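# Eight arms sort coloured parcels into matching trays

## Task

Move every parcel into the tray that matches its colour, so it lies flat on that tray's floor.

## Robot and tools

Robots: eight identical i2rt Big YAM arms named arm1 to arm8. Each has six revolute joints, a two-finger gripper and a wrist camera (arm1_cam_wrist ... arm8_cam_wrist). Eight fixed room cameras, cam_arm1 ... cam_arm8, look down at the work area. Each base faces its own +x. Base positions in metres: arm1 (-2.151,-0.606,0.766), arm2 (-0.854,-0.623,0.797), arm3 (0.435,-0.612,0.752), arm4 (1.688,-0.612,0.754), arm5 (2.165,0.644,0.790), arm6 (0.850,0.628,0.817), arm7 (-0.424,0.615,0.799), arm8 (-1.661,0.655,0.757). The table tops are at z=0.720. The hand reaches roughly 1.0 m from the joint1 axis.

Frame: one shared scene frame, origin on the floor, +z up, metres. Every hand pose is [x, y, z, qw, qx, qy, qz] in this frame. The hand point lies between the finger pads, about 1 cm short of the tips. The fingers extend along the hand's +z and close along its y. Printed hand positions can be off, more so when the arm is far out.

Tool move: the arguments are keyed by robot name (arm1..arm8) plus optional cameras. Each robot's entry may hold:
- joints: absolute targets by name, in radians. joint1_rad -2.879..2.879 turns the arm about its base, positive counter-clockwise from above. joint2_rad 0..3.141 is the shoulder, raising from pointing back. joint3_rad 0..3.019 is the elbow, opening from folded. joint4_rad -1.692..1.57 pitches the hand, positive tips the fingers up. joint5_rad -1.57..1.57 swings the hand sideways, positive to the arm's right. joint6_rad -2.094..2.094 rolls the hand, positive clockwise seen from behind. gripper_m 0..0.093 is the fingertip gap in metres, also absolute.
- target: a single absolute hand pose (7 numbers as above, scene frame). The hand travels in a straight line toward it from the current hand_target. If target is given, joints may contain only gripper_m.
- speed: top path speed, 0.002..0.5 m/s, default 0.25. Only allowed together with target. Rotation is capped at twice this value in rad/s.
Robots left out get no new command but may keep pushing toward old targets. All motions start together. All hand paths in one call finish together, paced by the slowest. A path lasts 0.5 to 10 s, and a call never exceeds 15 s. Each step clips the commanded pose to within 100 mm and 20 degrees of the measured hand. Expect a centimetre or more of error and some overshoot near full stretch. Unknown keys make a call invalid. Out-of-range values get it refused, and a refusal cancels your later move/wait/finished_scene calls in that reply. cameras is a list of camera names, or "all"; leaving it out means all, and [] means none.

Tool wait: seconds from 0 to 10, plus optional cameras. It commands nothing and returns the state and images.

Tool zoom_image: camera name plus region [x0,y0,x1,y1] in image pixels, origin at top-left, at most 504x504. Images are 672x504. Only cameras present in the latest images can be zoomed.

Tool finished_scene: scene is the current scene number. This cannot be undone. Call it only when every parcel rests flat in its matching tray without any robot holding it.

Results: per robot you get joint_positions, Joint velocities (rad/s, gripper in m/s; "within noise" means effectively still), joint torques, hand, hand_target, joint_status and hand_status. The "move" line lists each robot given motion, with done or its worst status. "pictures" names the cameras in image order. Robots under "as last shown" were not commanded, and their lines repeat the earlier values. Status words:
- off_target: the joint stopped short and may still push.
- time_out: the joint keeps pushing toward a nearby target. Send it its reported position to relax it.
- not_followed / "pose unreachable" / "joint command not followed": a safety check withheld the targets. The robot may keep retrying them.
- on_its_own: motion you did not command. "held at" gives the current target there, not the reading.
Torques follow joint order and include gravity. Values 3 and 4 wrap at ±28 N m.

Gripper: when squeezing a rigid part, gripper_m reads up to 0.005 below the part's width. When closed on nothing it reads 0 to 0.002. In free air it reads up to 0.002 wide. Command about 0.005 below the contact reading for a full-force grip. To release, open well above the reading.

Cameras: the calibration gives K, distortion and T_world_to_cam, which maps scene to camera (OpenCV convention). Room cameras may have moved by up to about 2.3 degrees and 9 mm. Wrist camera poses come from joint readings. With joints 1 and 6 at 0 and the hand level and forward, the wrist camera sits above the hand looking at the fingertips.

Avoid:
- knocking anything out of the work area (this ends the scene);
- arms pressing hard against each other (this ends the scene). The clearance check can react too late and ignores fingers, gripper housings and wrist cameras;
- dropping parcels or releasing them while moving;
- slamming or pushing hard on the table. Arms do not stop on contact and will keep pushing;
- long holding at stretch or pushing against obstacles. This heats motors, gives a MOTOR HOT warning at 85 °C, and at 100 °C the arm goes limp for 30-60 s (OVER-TEMPERATURE FAULT, keys say limit_stop_at_motor_heat; resend targets afterwards).
Objects can occasionally be nudged by outside pushes. The scene keeps running while you compose replies, and the robots hold their last command meanwhile.

Each tool is called after "Emit:" as a command line: name --argument value for each argument, lists and objects as JSON in quotes; but a table of rows of numbers goes row by row, as --pt "numbers of a row", without its own name.

## Session

Emit:
move

Scene clock: 0.00 s.
Joint torques (N m): no reading
Heat: arm1: hottest joint1_rad 32 °C; arm2: hottest joint2_rad 29 °C; arm3: hottest joint1_rad 31 °C; arm4: hottest gripper 32 °C; arm5: hottest joint6_rad 30 °C; arm6: hottest joint2_rad 30 °C; arm7: hottest joint5_rad 29 °C; arm8: hottest joint1_rad 31 °C.
Joint velocities: within noise
arm1.joint_positions: joint1_rad=-0.028 joint2_rad=+0.521 joint3_rad=+1.431 joint4_rad=-1.508 joint5_rad=+0.032 joint6_rad=-0.133 gripper_m=+0.09396
arm1.joint_status: not commanded
arm1.hand: x=-2.0073 y=-0.6778 z=+1.3083 quat_wxyz=(-0.446, -0.145, -0.870, +0.152) (m; scene frame)
arm1.hand_target: x=-2.0101 y=-0.6764 z=+1.3161 quat_wxyz=(-0.454, -0.145, -0.865, +0.155) (m; scene frame)
arm1.hand_status: not commanded
arm2.joint_positions: joint1_rad=+0.020 joint2_rad=+0.528 joint3_rad=+1.425 joint4_rad=-1.340 joint5_rad=+0.175 joint6_rad=+0.036 gripper_m=+0.09396
arm2.joint_status: not commanded
arm2.hand: x=-0.9859 y=-0.4872 z=+1.3715 quat_wxyz=(-0.230, +0.778, -0.324, -0.487) (m; scene frame)
arm2.hand_target: x=-0.9833 y=-0.4891 z=+1.3817 quat_wxyz=(-0.232, +0.772, -0.322, -0.497) (m; scene frame)
arm2.hand_status: not commanded
arm3.joint_positions: joint1_rad=+0.084 joint2_rad=+0.623 joint3_rad=+1.443 joint4_rad=-1.225 joint5_rad=+0.214 joint6_rad=-0.288 gripper_m=+0.09396
arm3.joint_status: not commanded
arm3.hand: x=+0.2458 y=-0.4641 z=+1.3420 quat_wxyz=(-0.302, +0.818, -0.155, -0.465) (m; scene frame)
arm3.hand_target: x=+0.2487 y=-0.4659 z=+1.3553 quat_wxyz=(-0.306, +0.809, -0.155, -0.477) (m; scene frame)
arm3.hand_status: not commanded
arm4.joint_positions: joint1_rad=+0.299 joint2_rad=+0.615 joint3_rad=+1.406 joint4_rad=-1.263 joint5_rad=-0.166 joint6_rad=-0.115 gripper_m=+0.09396
arm4.joint_status: not commanded
arm4.hand: x=+1.7423 y=-0.3720 z=+1.3161 quat_wxyz=(-0.394, +0.570, -0.636, -0.340) (m; scene frame)
arm4.hand_target: x=+1.7413 y=-0.3753 z=+1.3284 quat_wxyz=(-0.404, +0.566, -0.630, -0.346) (m; scene frame)
arm4.hand_status: not commanded
arm5.joint_positions: joint1_rad=-0.422 joint2_rad=+0.625 joint3_rad=+1.427 joint4_rad=-1.371 joint5_rad=+0.120 joint6_rad=-0.097 gripper_m=+0.09396
arm5.joint_status: not commanded
arm5.hand: x=+2.0004 y=+0.7998 z=+1.3402 quat_wxyz=(-0.234, +0.830, -0.279, -0.422) (m; scene frame)
arm5.hand_target: x=+2.0022 y=+0.7982 z=+1.3527 quat_wxyz=(-0.238, +0.823, -0.277, -0.434) (m; scene frame)
arm5.hand_status: not commanded
arm6.joint_positions: joint1_rad=+0.075 joint2_rad=+0.549 joint3_rad=+1.411 joint4_rad=-1.315 joint5_rad=-0.143 joint6_rad=+0.201 gripper_m=+0.09396
arm6.joint_status: not commanded
arm6.hand: x=+1.0364 y=+0.5443 z=+1.3862 quat_wxyz=(-0.531, -0.272, -0.802, +0.030) (m; scene frame)
arm6.hand_target: x=+1.0336 y=+0.5460 z=+1.3993 quat_wxyz=(-0.544, -0.268, -0.794, +0.033) (m; scene frame)
arm6.hand_status: not commanded
arm7.joint_positions: joint1_rad=-0.146 joint2_rad=+0.496 joint3_rad=+1.379 joint4_rad=-1.460 joint5_rad=-0.022 joint6_rad=+0.046 gripper_m=+0.09396
arm7.joint_status: not commanded
arm7.hand: x=-0.3012 y=+0.4957 z=+1.3304 quat_wxyz=(-0.447, -0.351, -0.807, +0.162) (m; scene frame)
arm7.hand_target: x=-0.3031 y=+0.4977 z=+1.3404 quat_wxyz=(-0.457, -0.348, -0.801, +0.166) (m; scene frame)
arm7.hand_status: not commanded
arm8.joint_positions: joint1_rad=-0.237 joint2_rad=+0.447 joint3_rad=+1.428 joint4_rad=-1.458 joint5_rad=-0.190 joint6_rad=-0.420 gripper_m=+0.09396
arm8.joint_status: not commanded
arm8.hand: x=-1.7428 y=+0.5401 z=+1.3190 quat_wxyz=(-0.160, -0.687, -0.503, +0.499) (m; scene frame)
arm8.hand_target: x=-1.7406 y=+0.5420 z=+1.3271 quat_wxyz=(-0.161, -0.682, -0.500, +0.508) (m; scene frame)
arm8.hand_status: not commanded
pictures: arm1_cam_wrist, arm2_cam_wrist, arm3_cam_wrist, arm4_cam_wrist, arm5_cam_wrist, arm6_cam_wrist, arm7_cam_wrist, arm8_cam_wrist, cam_arm1, cam_arm2, cam_arm3, cam_arm4, cam_arm5, cam_arm6, cam_arm7, cam_arm8

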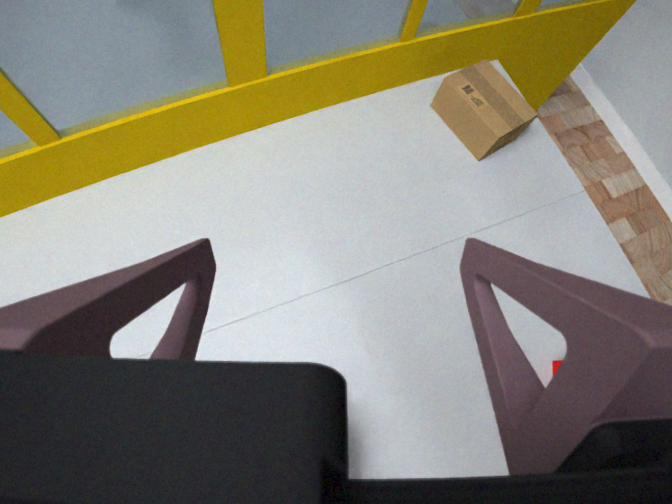

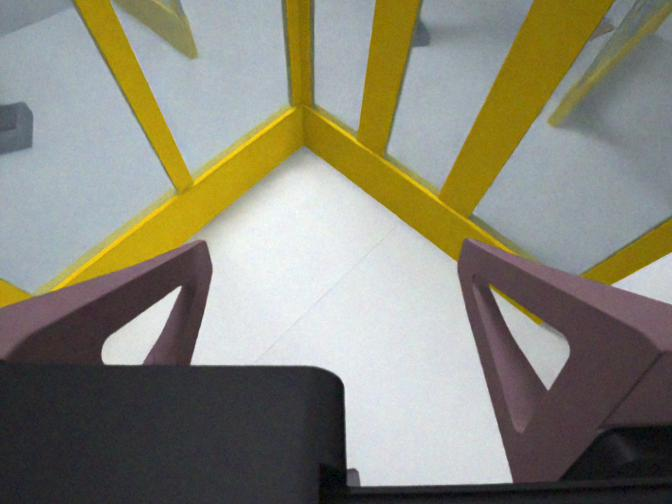

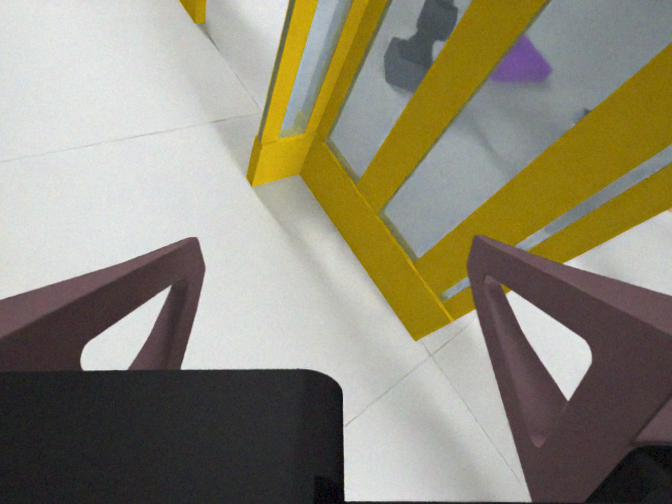

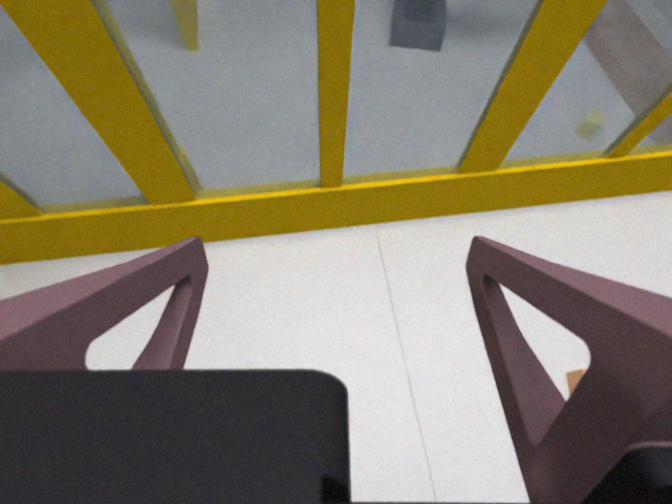

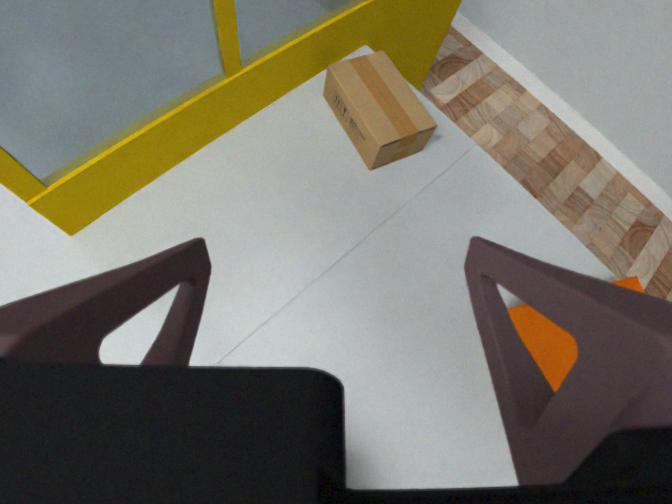

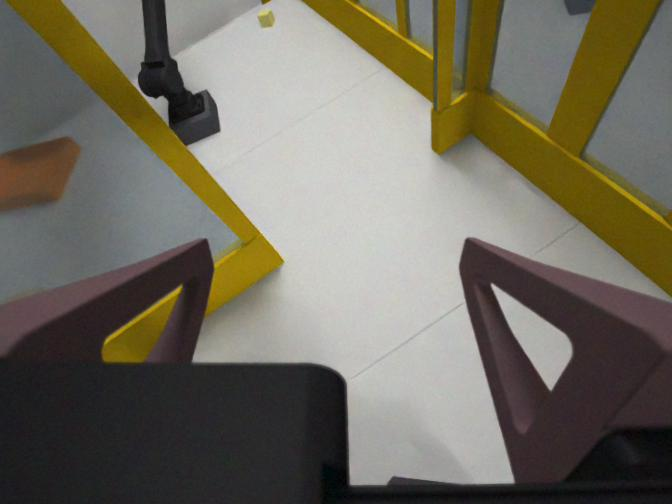

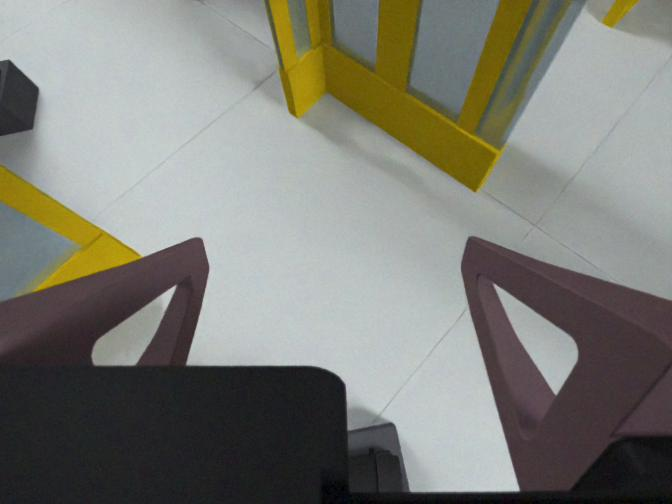

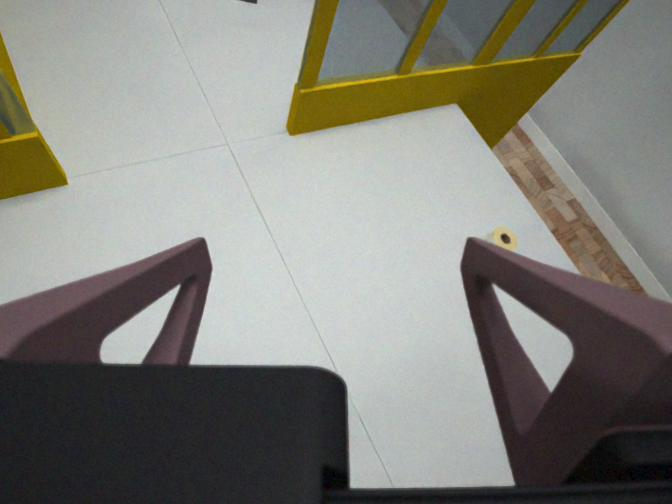

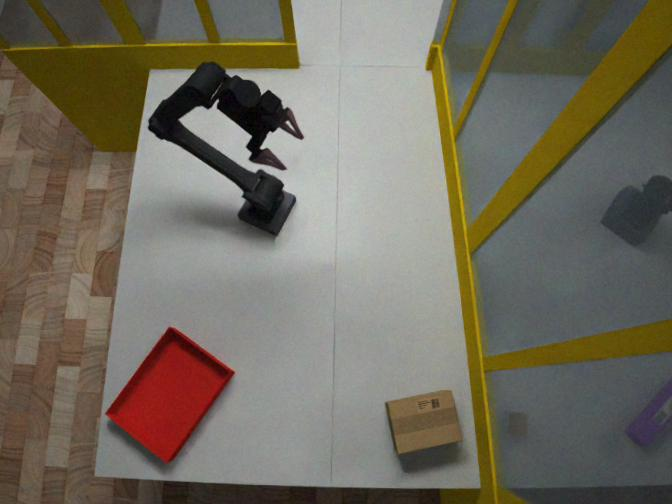

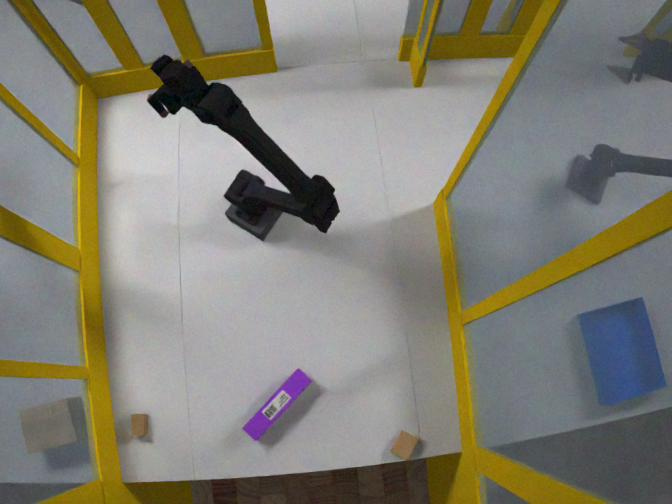

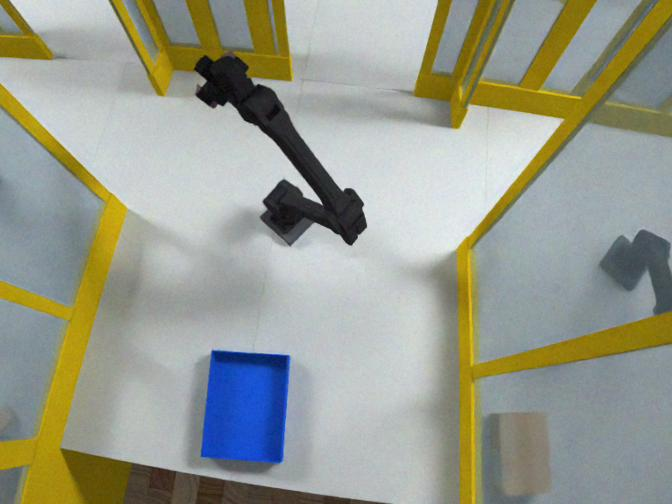

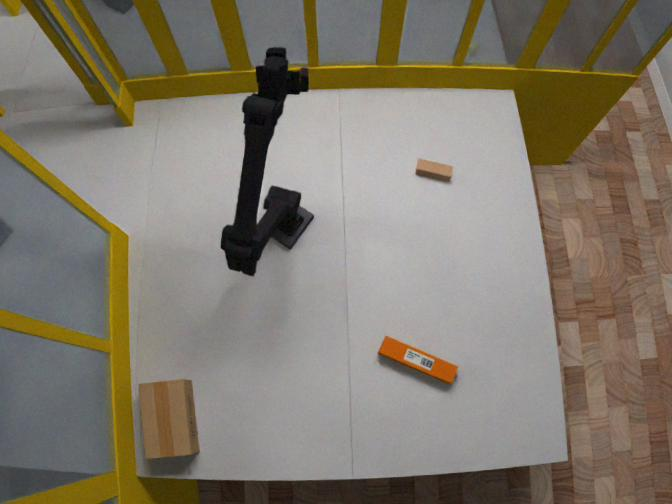

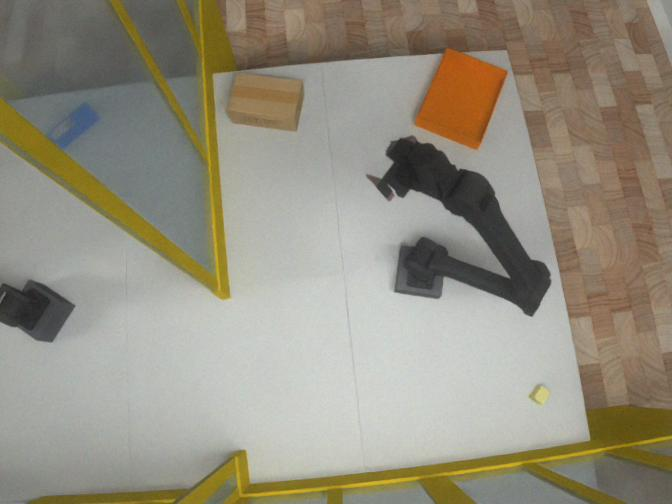

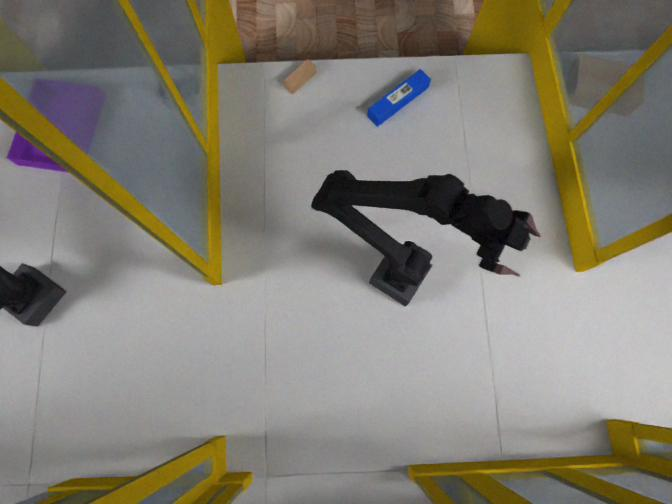

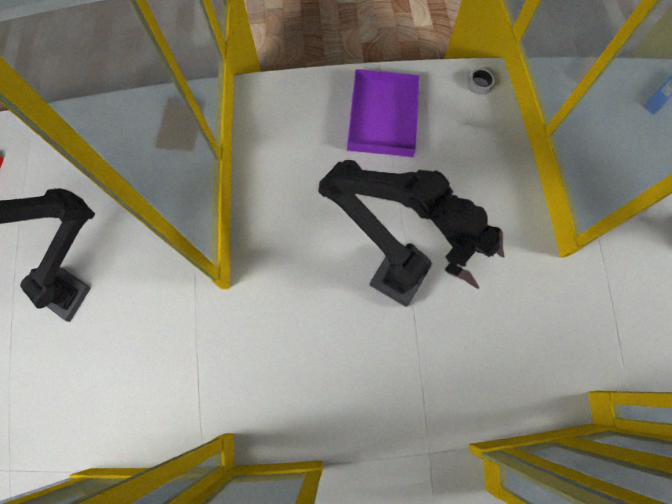

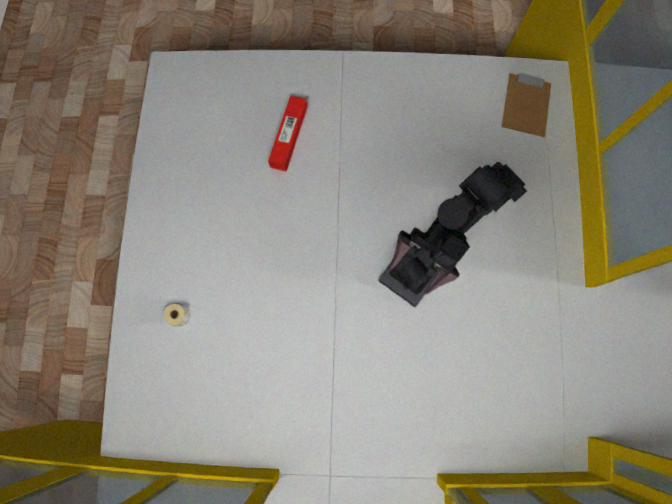

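Emit:
zoom_image --camera "cam_arm2" --region '[220, 350, 340, 450]'

Emit:
zoom_image --camera "cam_arm4" --region '[360, 320, 480, 400]'

Emit:
zoom_image --camera "cam_arm6" --region '[340, 50, 460, 140]'

Emit:
zoom_image --camera "cam_arm8" --region '[230, 80, 350, 180]'

Emit:
zoom_image --camera "cam_arm5" --region '[390, 30, 530, 160]'

Emit:
zoom_image --camera "cam_arm1" --region '[90, 310, 250, 480]'

Emit:
zoom_image --camera "cam_arm6" --region '[200, 300, 504, 504]'

Emit:
zoom_image --camera "cam_arm4" --region '[0, 0, 400, 300]'

Scaled by 4.200.

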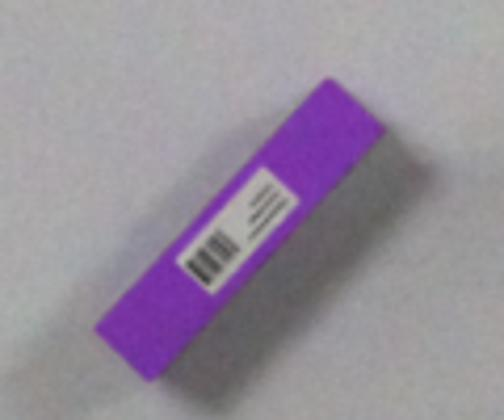

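Scaled by 4.200.

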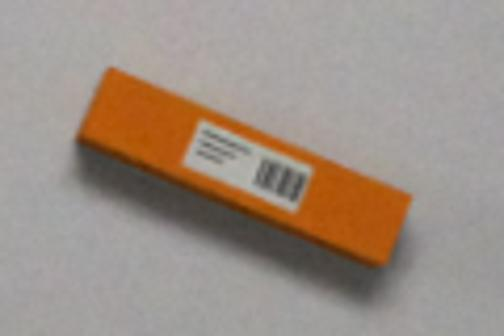

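Scaled by 4.200.

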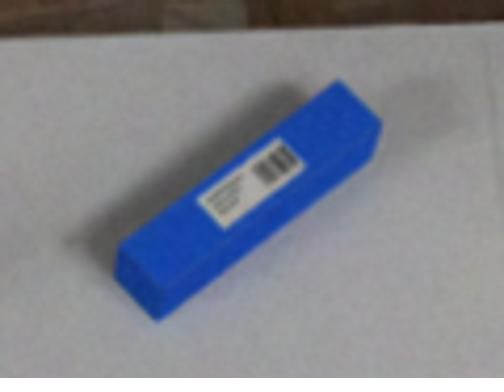

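Scaled by 4.200.

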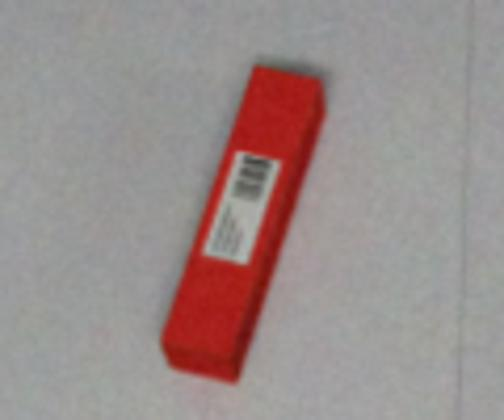

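Scaled by 3.600.

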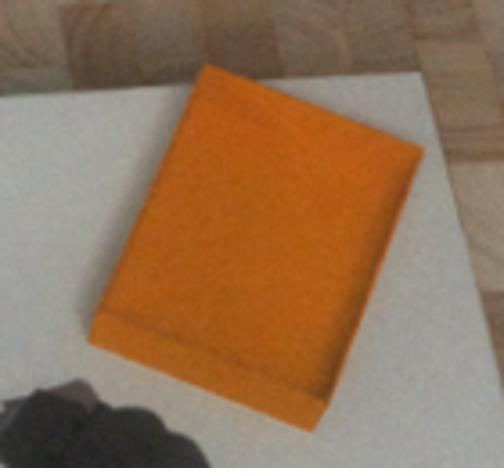

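Scaled by 2.965.

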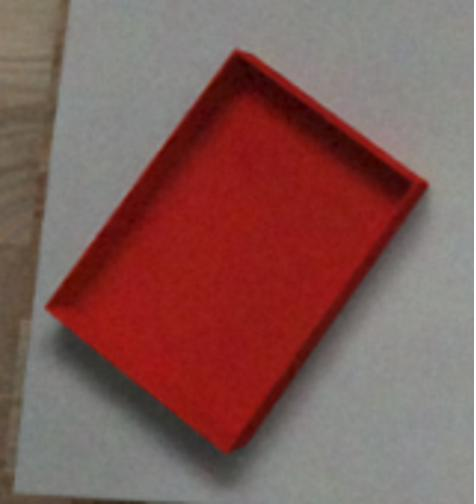

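Scaled by 1.658.

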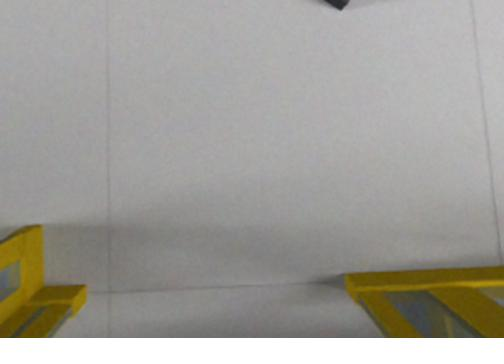

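Scaled by 1.260.

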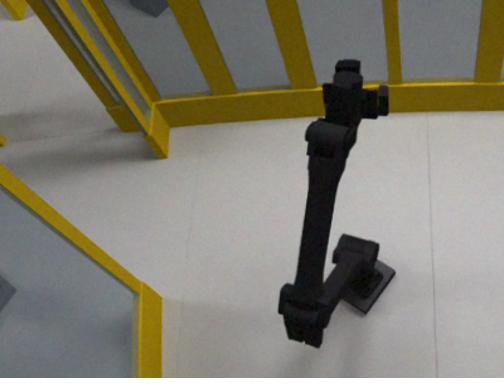

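Emit:
move --arm2 '{"joints":{"joint1_rad":2.246}}' --arm4 '{"joints":{"joint1_rad":-1.822}}' --arm6 '{"joints":{"joint1_rad":2.115}}' --arm8 '{"joints":{"joint1_rad":-1.833}}' --arm1 '{"joints":{"joint1_rad":1.431}}' --arm3 '{"joints":{"joint1_rad":-1.224}}' --arm7 '{"joints":{"joint1_rad":-1.213}}' --arm5 '{"joints":{"joint1_rad":0.675}}' --cameras '[]'

Emit:
move --arm2 '{"target":[-0.845,-1.278,0.89,0,0.9373,0.3486,0],"speed":0.4}' --arm4 '{"target":[2.138,-1.146,0.89,0,0.2157,0.9765,0],"speed":0.4}' --arm6 '{"target":[0.906,1.384,0.89,0,0.3223,-0.9466,0],"speed":0.4}' --arm8 '{"target":[-2.078,1.146,0.89,0,0.6334,-0.7738,0],"speed":0.4}' --cameras '["cam_arm2","cam_arm4","cam_arm6","cam_arm8","arm2_cam_wrist","arm4_cam_wrist","arm6_cam_wrist","arm8_cam_wrist"]'

Scene clock: 181.47 s.
Joint torques (N m): arm1=[2.26 3.96 7.95 1.72 0.09 0.01] | arm2=[0.73 3.72 8.12 2.18 0.06 -0.06] | arm3=[-1.61 0.91 9.89 1.68 -0.07 -0.01] | arm4=[-1.44 2.37 10.8 1.96 -0.14 0.04] | arm5=[-0.32 3.02 7.45 1.85 -0.12 -0.06] | arm6=[0.03 3.66 9.13 1.72 0.03 -0.12] | arm7=[-1.03 2.32 9.78 1.47 -0.08 0.11] | arm8=[1.2 6.24 8.53 1.4 -0.17 -0.01]
Heat: arm1: hottest joint1_rad 31 °C; arm2: hottest joint3_rad 34 °C; arm3: hottest joint1_rad 30 °C; arm4: hottest joint3_rad 42 °C; arm5: hottest joint3_rad 34 °C; arm6: hottest joint3_rad 31 °C; arm7: hottest joint3_rad 39 °C; arm8: hottest joint1_rad 30 °C.
move: arm1 done; arm2 done; arm3 done; arm4 done; arm5 done; arm6 done; arm7 done; arm8 done
Joint velocities: within noise
arm1.joint_positions: joint1_rad=+1.419 joint2_rad=+0.521 joint3_rad=+1.431 joint4_rad=-1.508 joint5_rad=+0.031 joint6_rad=-0.133 gripper_m=+0.09398
arm1.joint_status: all done
arm1.hand: x=-2.0584 y=-0.4654 z=+1.3059 quat_wxyz=(-0.429, +0.469, -0.751, -0.178) (m; scene frame)
arm1.hand_target: x=-2.0618 y=-0.4668 z=+1.3138 quat_wxyz=(-0.436, +0.471, -0.744, -0.185) (m; scene frame)
arm1.hand_status: not commanded
arm2.joint_positions: joint1_rad=+2.239 joint2_rad=+0.528 joint3_rad=+1.425 joint4_rad=-1.340 joint5_rad=+0.175 joint6_rad=+0.036 gripper_m=+0.09398
arm2.joint_status: all done
arm2.hand: x=-0.8830 y=-0.8110 z=+1.3712 quat_wxyz=(+0.333, +0.637, +0.553, -0.421) (m; scene frame)
arm2.hand_target: x=-0.8817 y=-0.8080 z=+1.3813 quat_wxyz=(+0.342, +0.631, +0.550, -0.427) (m; scene frame)
arm2.hand_status: not commanded
arm3.joint_positions: joint1_rad=-1.211 joint2_rad=+0.623 joint3_rad=+1.443 joint4_rad=-1.225 joint5_rad=+0.214 joint6_rad=-0.288 gripper_m=+0.09397
arm3.joint_status: all done
arm3.hand: x=+0.5266 y=-0.3948 z=+1.3440 quat_wxyz=(-0.523, +0.556, -0.616, -0.193) (m; scene frame)
arm3.hand_target: x=+0.5285 y=-0.3995 z=+1.3573 quat_wxyz=(-0.535, +0.545, -0.615, -0.196) (m; scene frame)
arm3.hand_status: not commanded
arm4.joint_positions: joint1_rad=-1.806 joint2_rad=+0.615 joint3_rad=+1.406 joint4_rad=-1.263 joint5_rad=-0.166 joint6_rad=-0.115 gripper_m=+0.09398
arm4.joint_status: all done
arm4.hand: x=+1.8713 y=-0.7664 z=+1.3185 quat_wxyz=(-0.490, -0.263, -0.810, +0.185) (m; scene frame)
arm4.hand_target: x=+1.8666 y=-0.7663 z=+1.3307 quat_wxyz=(-0.499, -0.266, -0.802, +0.195) (m; scene frame)
arm4.hand_status: not commanded
arm5.joint_positions: joint1_rad=+0.668 joint2_rad=+0.625 joint3_rad=+1.427 joint4_rad=-1.371 joint5_rad=+0.120 joint6_rad=-0.097 gripper_m=+0.09397
arm5.joint_status: all done
arm5.hand: x=+1.9466 y=+0.5705 z=+1.3386 quat_wxyz=(+0.020, +0.856, +0.192, -0.479) (m; scene frame)
arm5.hand_target: x=+1.9492 y=+0.5698 z=+1.3511 quat_wxyz=(+0.024, +0.849, +0.193, -0.492) (m; scene frame)
arm5.hand_status: not commanded
arm6.joint_positions: joint1_rad=+2.106 joint2_rad=+0.549 joint3_rad=+1.411 joint4_rad=-1.315 joint5_rad=-0.144 joint6_rad=+0.201 gripper_m=+0.09398
arm6.joint_status: all done
arm6.hand: x=+0.8432 y=+0.8321 z=+1.3863 quat_wxyz=(-0.306, +0.538, -0.654, -0.436) (m; scene frame)
arm6.hand_target: x=+0.8412 y=+0.8288 z=+1.3993 quat_wxyz=(-0.313, +0.537, -0.644, -0.446) (m; scene frame)
arm6.hand_status: not commanded
arm7.joint_positions: joint1_rad=-1.204 joint2_rad=+0.496 joint3_rad=+1.379 joint4_rad=-1.460 joint5_rad=-0.021 joint6_rad=+0.046 gripper_m=+0.09397
arm7.joint_status: all done
arm7.hand: x=-0.4660 y=+0.4492 z=+1.3303 quat_wxyz=(-0.303, -0.710, -0.520, +0.367) (m; scene frame)
arm7.hand_target: x=-0.4668 y=+0.4522 z=+1.3403 quat_wxyz=(-0.308, -0.707, -0.513, +0.377) (m; scene frame)
arm7.hand_status: not commanded
arm8.joint_positions: joint1_rad=-1.825 joint2_rad=+0.447 joint3_rad=+1.428 joint4_rad=-1.458 joint5_rad=-0.190 joint6_rad=-0.420 gripper_m=+0.09398
arm8.joint_status: all done
arm8.hand: x=-1.7753 y=+0.7395 z=+1.3188 quat_wxyz=(+0.244, -0.841, +0.138, +0.464) (m; scene frame)
arm8.hand_target: x=-1.7729 y=+0.7381 z=+1.3269 quat_wxyz=(+0.251, -0.835, +0.139, +0.470) (m; scene frame)
arm8.hand_status: not commanded
pictures: none
No camera images: "cameras" was empty.

Scene clock: 185.53 s.
Joint torques (N m): arm1=[2.32 4.54 7.82 1.74 0.09 0.02] | arm2=[-0.15 -23.94 11.7 0.05 -0.07 0.09] | arm3=[-1.67 0.91 9.92 1.7 -0.08 -0.02] | arm4=[0.97 -18.2 15.3 -0.27 -0.02 -0.03] | arm5=[-0.38 2.43 7.39 1.83 -0.1 -0.09] | arm6=[-1.26 -19.72 13.2 -0.21 0.03 0] | arm7=[-0.97 2.14 9.8 1.47 -0.07 0.11] | arm8=[1.61 -19.72 14.02 -0.58 -0.13 0.06]
Heat: arm1: hottest joint1_rad 31 °C; arm2: hottest joint3_rad 35 °C; arm3: hottest joint1_rad 30 °C; arm4: hottest joint3_rad 43 °C; arm5: hottest joint3_rad 34 °C; arm6: hottest joint3_rad 32 °C; arm7: hottest joint3_rad 39 °C; arm8: hottest joint3_rad 31 °C.
move: arm2 off_target; arm4 off_target; arm6 off_target; arm8 off_target
Joint velocities: within noise
arm1.joint_positions: joint1_rad=+1.419 joint2_rad=+0.521 joint3_rad=+1.431 joint4_rad=-1.508 joint5_rad=+0.032 joint6_rad=-0.133 gripper_m=+0.09398
arm1.joint_status: not commanded
arm1.hand: x=-2.0584 y=-0.4655 z=+1.3059 quat_wxyz=(-0.429, +0.469, -0.751, -0.178) (m; scene frame)
arm1.hand_target: x=-2.0617 y=-0.4668 z=+1.3138 quat_wxyz=(-0.436, +0.471, -0.744, -0.185) (m; scene frame)
arm1.hand_status: not commanded
arm2.joint_positions: joint1_rad=+2.251 joint2_rad=+2.123 joint3_rad=+1.876 joint4_rad=-1.356 joint5_rad=+0.003 joint6_rad=+0.858 gripper_m=+0.09398
arm2.joint_status: not commanded
arm2.hand: x=-0.8427 y=-1.2634 z=+0.8746 quat_wxyz=(-0.017, +0.934, +0.358, +0.004) (m; scene frame)
arm2.hand_target: x=-0.8450 y=-1.2772 z=+0.8903 quat_wxyz=(+0.000, +0.937, +0.349, +0.000) (m; scene frame)
arm2.hand_status: off_target (0.021 m and 2.3 deg from the pose sent, 0.671 m and 75.7 deg at the start)
arm3, arm5, arm7: as last shown
arm4.joint_positions: joint1_rad=-1.844 joint2_rad=+2.234 joint3_rad=+2.209 joint4_rad=-1.567 joint5_rad=-0.018 joint6_rad=-0.433 gripper_m=+0.09398
arm4.joint_status: not commanded
arm4.hand: x=+2.1214 y=-1.1419 z=+0.8855 quat_wxyz=(+0.007, -0.228, -0.974, -0.007) (m; scene frame)
arm4.hand_target: x=+2.1374 y=-1.1452 z=+0.8899 quat_wxyz=(-0.001, -0.216, -0.976, +0.000) (m; scene frame)
arm4.hand_status: off_target (0.018 m and 1.9 deg from the pose sent, 0.632 m and 64.1 deg at the start)
arm6.joint_positions: joint1_rad=+2.125 joint2_rad=+2.553 joint3_rad=+2.606 joint4_rad=-1.660 joint5_rad=+0.002 joint6_rad=+0.832 gripper_m=+0.09398
arm6.joint_status: not commanded
arm6.hand: x=+0.8987 y=+1.3739 z=+0.8763 quat_wxyz=(+0.006, +0.331, -0.943, +0.017) (m; scene frame)
arm6.hand_target: x=+0.9060 y=+1.3829 z=+0.8901 quat_wxyz=(+0.000, +0.322, -0.947, -0.001) (m; scene frame)
arm6.hand_status: off_target (0.019 m and 2.3 deg from the pose sent, 0.745 m and 75.2 deg at the start)
arm8.joint_positions: joint1_rad=-1.825 joint2_rad=+2.057 joint3_rad=+1.893 joint4_rad=-1.427 joint5_rad=+0.004 joint6_rad=+0.896 gripper_m=+0.09398
arm8.joint_status: not commanded
arm8.hand: x=-2.0714 y=+1.1341 z=+0.8822 quat_wxyz=(+0.002, -0.639, +0.769, -0.011) (m; scene frame)
arm8.hand_target: x=-2.0777 y=+1.1455 z=+0.8902 quat_wxyz=(+0.000, -0.634, +0.774, +0.001) (m; scene frame)
arm8.hand_status: off_target (0.016 m and 1.5 deg from the pose sent, 0.664 m and 100.5 deg at the start)
pictures: arm2_cam_wrist, arm4_cam_wrist, arm6_cam_wrist, arm8_cam_wrist, cam_arm2, cam_arm4, cam_arm6, cam_arm8
camera_calibration:
arm2_cam_wrist: T_world_to_cam=[[-0.664126, 0.746522, 0.0405079, 0.346914], [0.614198, 0.51391, 0.59888, 0.647482], [0.42626, 0.422612, -0.799814, 1.71321], [0, 0, 0, 1]] pos_world=[-0.89756, -1.31575, 0.968432]
arm4_cam_wrist: T_world_to_cam=[[-0.430618, -0.902534, 0.000369107, -0.119954], [-0.724912, 0.346115, 0.595573, 1.41043], [-0.537653, 0.256197, -0.803301, 2.26927], [0, 0, 0, 1]] pos_world=[2.19087, -1.17781, 0.982937]
arm6_cam_wrist: T_world_to_cam=[[0.630178, -0.775719, 0.0337129, 0.468406], [-0.637234, -0.491891, 0.593276, 0.734471], [-0.443632, -0.395352, -0.804293, 1.77095], [0, 0, 0, 1]] pos_world=[0.958503, 1.42478, 0.97283]
arm8_cam_wrist: T_world_to_cam=[[0.981791, -0.189774, 0.00850524, 2.24245], [-0.156845, -0.784545, 0.599907, 0.0399414], [-0.107174, -0.590317, -0.800025, 1.27378], [0, 0, 0, 1]] pos_world=[-2.05884, 1.20883, 0.976018]

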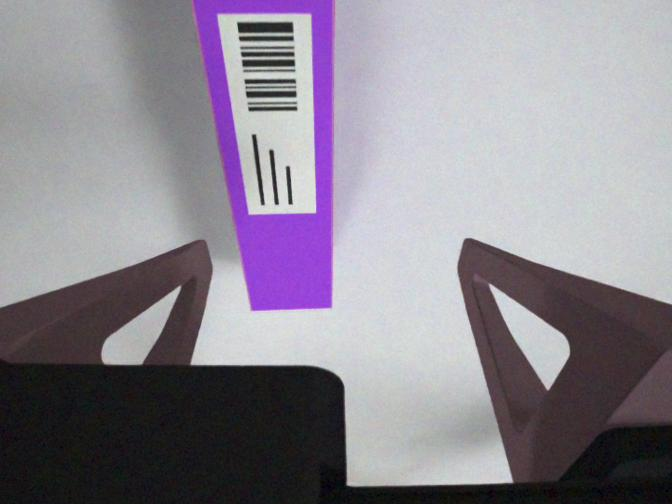

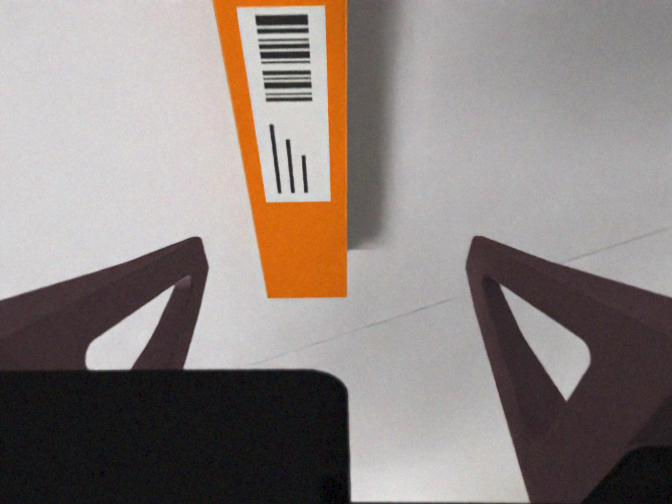

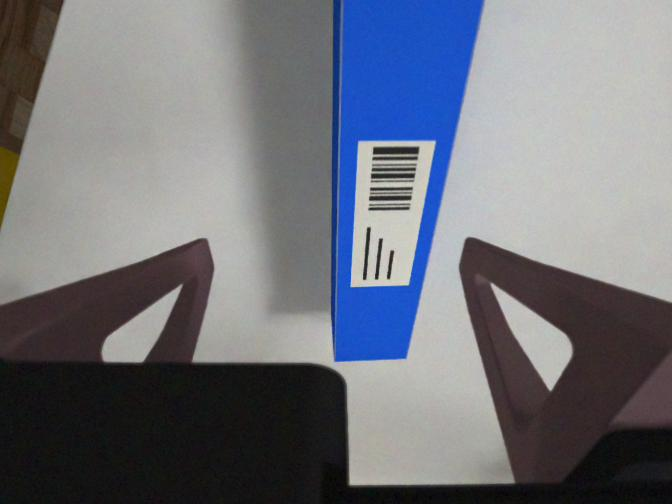

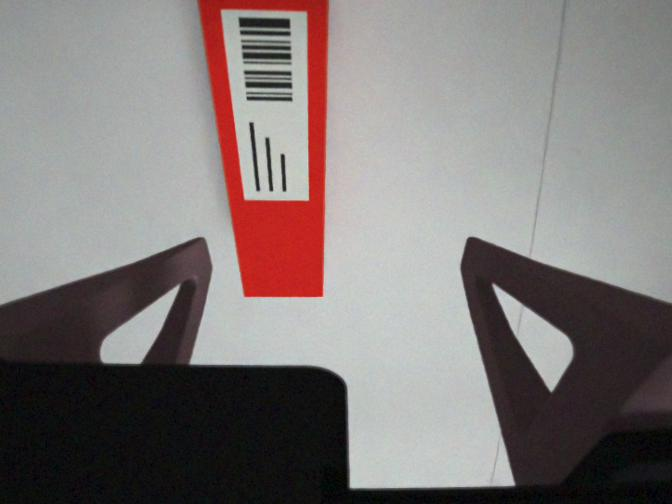

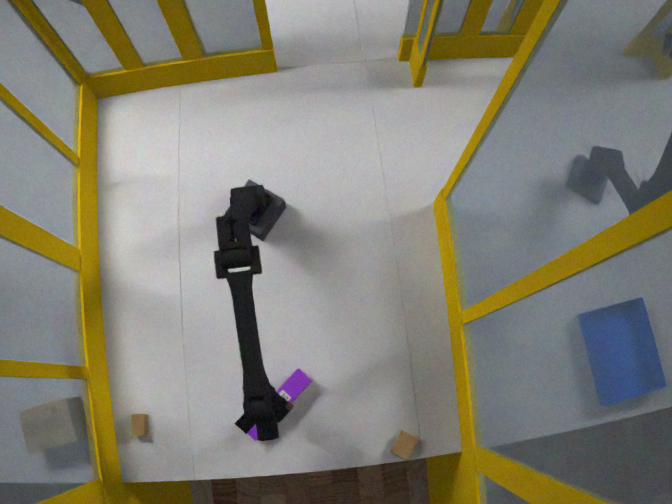

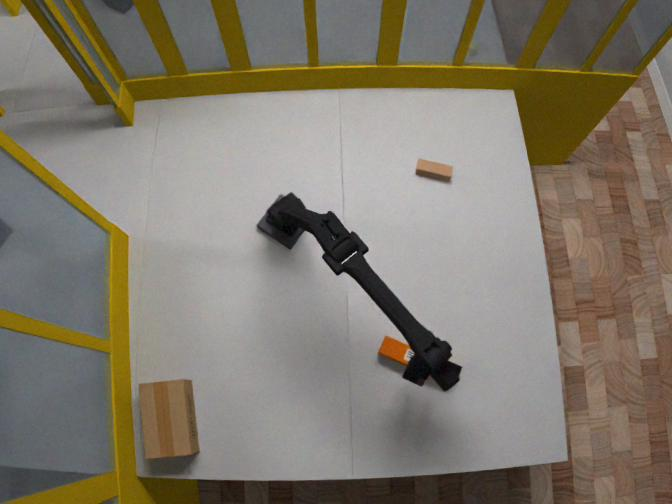

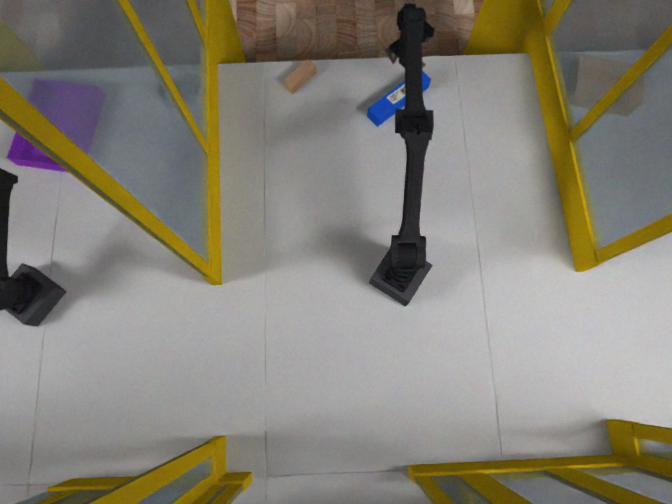

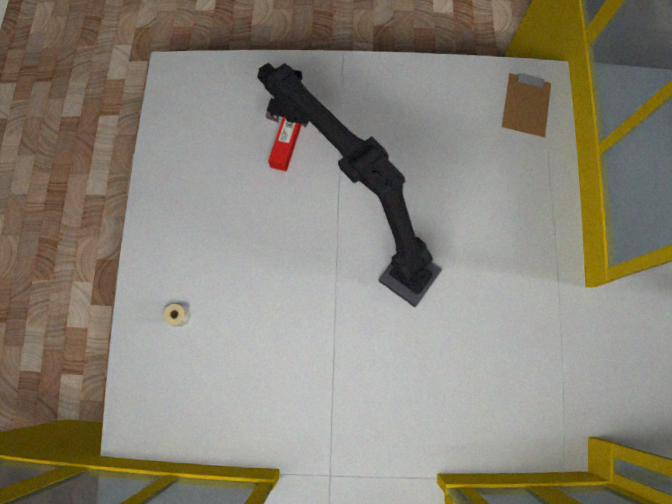

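Emit:
move --arm2 '{"target":[-0.827,-1.304,0.88,0,0.9373,0.3486,0],"speed":0.3}' --arm4 '{"target":[2.158,-1.138,0.87,0,0.2157,0.9765,0],"speed":0.3}' --arm6 '{"target":[0.888,1.321,0.88,0,0.3289,-0.9444,0],"speed":0.3}' --arm8 '{"target":[-2.108,1.1665,0.87,0,0.6225,-0.7826,0],"speed":0.3}' --cameras '["arm2_cam_wrist","arm4_cam_wrist","arm6_cam_wrist","arm8_cam_wrist"]'

Scene clock: 235.43 s.
Joint torques (N m): arm1=[2.43 4.72 7.98 1.76 0.1 0.03] | arm2=[0.38 -24.47 11.89 0.08 -0.05 0.09] | arm3=[-1.55 0.91 9.89 1.69 -0.08 -0.01] | arm4=[0.38 -18.78 15.17 0.55 -0.03 0.12] | arm5=[-0.21 2.84 7.36 2.09 -0.11 -0.05] | arm6=[0.09 -20.78 8.28 0.49 0.08 0] | arm7=[-1.2 2.43 9.85 1.5 -0.07 0.11] | arm8=[2.49 -21.07 14.12 -0.62 -0.12 0.04]
Heat: arm1: hottest joint3_rad 32 °C; arm2: hottest joint3_rad 40 °C; arm3: hottest joint1_rad 30 °C; arm4: hottest joint3_rad 52 °C; arm5: hottest joint3_rad 35 °C; arm6: hottest joint2_rad 38 °C; arm7: hottest joint3_rad 40 °C; arm8: hottest joint2_rad 35 °C.
move: arm2 off_target; arm4 off_target; arm6 off_target; arm8 off_target
Joint velocities: within noise
arm1, arm3, arm5, arm7: as last shown
arm2.joint_positions: joint1_rad=+2.270 joint2_rad=+2.203 joint3_rad=+1.998 joint4_rad=-1.392 joint5_rad=+0.002 joint6_rad=+0.884 gripper_m=+0.09398
arm2.joint_status: not commanded
arm2.hand: x=-0.8295 y=-1.2904 z=+0.8691 quat_wxyz=(-0.013, +0.935, +0.355, +0.003) (m; scene frame)
arm2.hand_target: x=-0.8270 y=-1.3033 z=+0.8802 quat_wxyz=(+0.001, +0.937, +0.349, +0.000) (m; scene frame)
arm2.hand_status: off_target (0.018 m and 1.7 deg from the pose sent, 0.044 m and 2.3 deg at the start)
arm4.joint_positions: joint1_rad=-1.808 joint2_rad=+2.266 joint3_rad=+2.209 joint4_rad=-1.559 joint5_rad=-0.018 joint6_rad=-0.421 gripper_m=+0.09398
arm4.joint_status: not commanded
arm4.hand: x=+2.1410 y=-1.1276 z=+0.8635 quat_wxyz=(+0.018, -0.216, -0.976, -0.014) (m; scene frame)
arm4.hand_target: x=+2.1572 y=-1.1371 z=+0.8705 quat_wxyz=(-0.001, -0.216, -0.976, +0.000) (m; scene frame)
arm4.hand_status: off_target (0.021 m and 2.6 deg from the pose sent, 0.040 m and 1.8 deg at the start)
arm6.joint_positions: joint1_rad=+2.126 joint2_rad=+2.299 joint3_rad=+2.090 joint4_rad=-1.405 joint5_rad=+0.000 joint6_rad=+0.838 gripper_m=+0.09398
arm6.joint_status: not commanded
arm6.hand: x=+0.8941 y=+1.3145 z=+0.8599 quat_wxyz=(+0.008, +0.329, -0.944, +0.020) (m; scene frame)
arm6.hand_target: x=+0.8881 y=+1.3207 z=+0.8799 quat_wxyz=(+0.000, +0.329, -0.944, +0.000) (m; scene frame)
arm6.hand_status: off_target (0.022 m and 2.5 deg from the pose sent, 0.054 m and 2.0 deg at the start)
arm8.joint_positions: joint1_rad=-1.824 joint2_rad=+2.174 joint3_rad=+2.040 joint4_rad=-1.456 joint5_rad=+0.003 joint6_rad=+0.938 gripper_m=+0.09398
arm8.joint_status: not commanded
arm8.hand: x=-2.0955 y=+1.1607 z=+0.8637 quat_wxyz=(+0.002, -0.623, +0.782, -0.010) (m; scene frame)
arm8.hand_target: x=-2.1077 y=+1.1659 z=+0.8701 quat_wxyz=(+0.000, -0.623, +0.783, +0.001) (m; scene frame)
arm8.hand_status: off_target (0.015 m and 1.2 deg from the pose sent, 0.050 m and 2.7 deg at the start)
pictures: arm2_cam_wrist, arm4_cam_wrist, arm6_cam_wrist, arm8_cam_wrist
camera_calibration:
arm2_cam_wrist: T_world_to_cam=[[-0.658984, 0.751334, 0.0351834, 0.391131], [0.617613, 0.513816, 0.595439, 0.662303], [0.429296, 0.414114, -0.80263, 1.70861], [0, 0, 0, 1]] pos_world=[-0.884795, -1.34173, 0.963256]
arm4_cam_wrist: T_world_to_cam=[[-0.409553, -0.912238, -0.00941561, -0.146224], [-0.722737, 0.318143, 0.613543, 1.3811], [-0.556702, 0.258084, -0.789605, 2.2896], [0, 0, 0, 1]] pos_world=[2.21291, -1.16369, 0.959135]
arm6_cam_wrist: T_world_to_cam=[[0.626645, -0.778343, 0.0387135, 0.428082], [-0.63841, -0.484227, 0.598295, 0.698728], [-0.446932, -0.399634, -0.80034, 1.73743], [0, 0, 0, 1]] pos_world=[0.954333, 1.36587, 0.955917]
arm8_cam_wrist: T_world_to_cam=[[0.973235, -0.229692, 0.00748509, 2.30053], [-0.188324, -0.778441, 0.598802, -0.00396669], [-0.131713, -0.584185, -0.800862, 1.21435], [0, 0, 0, 1]] pos_world=[-2.07975, 1.23473, 0.957686]

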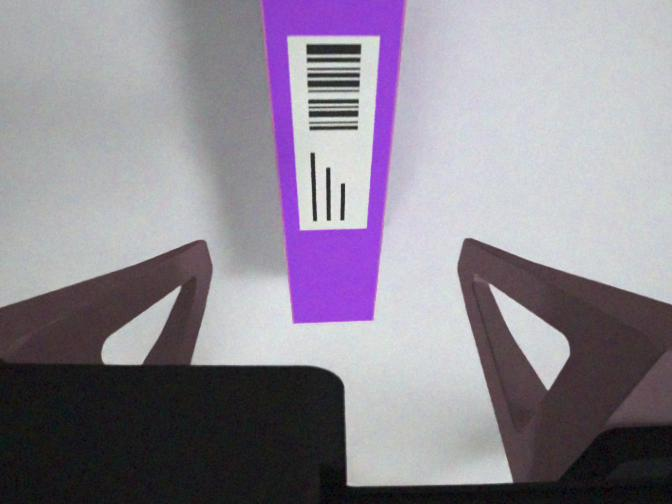

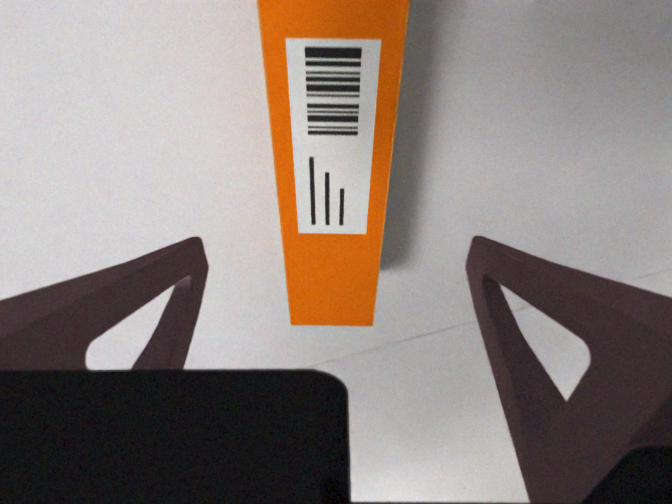

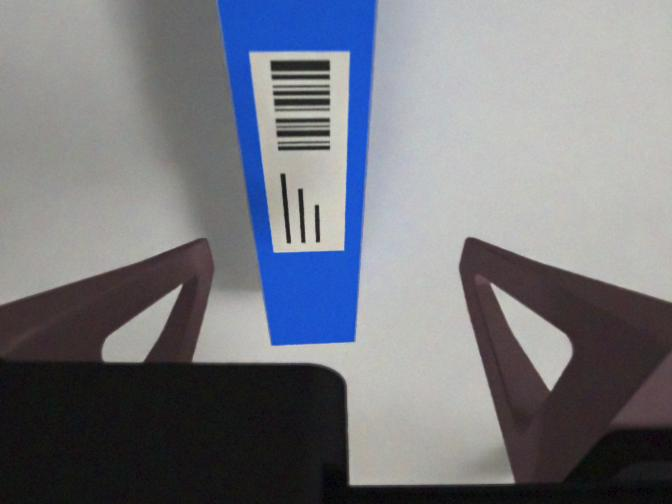

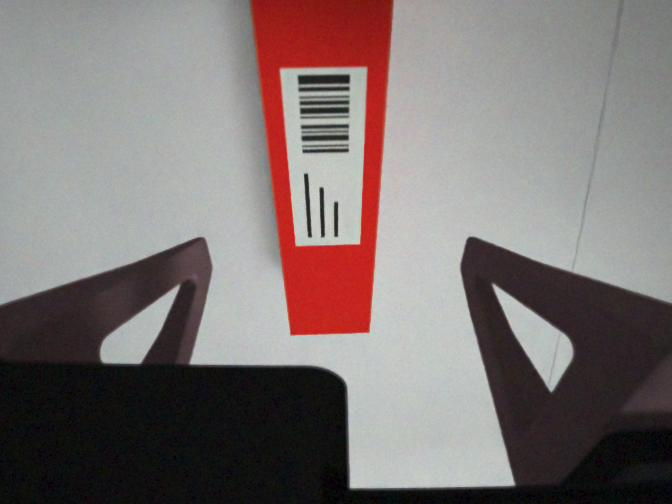

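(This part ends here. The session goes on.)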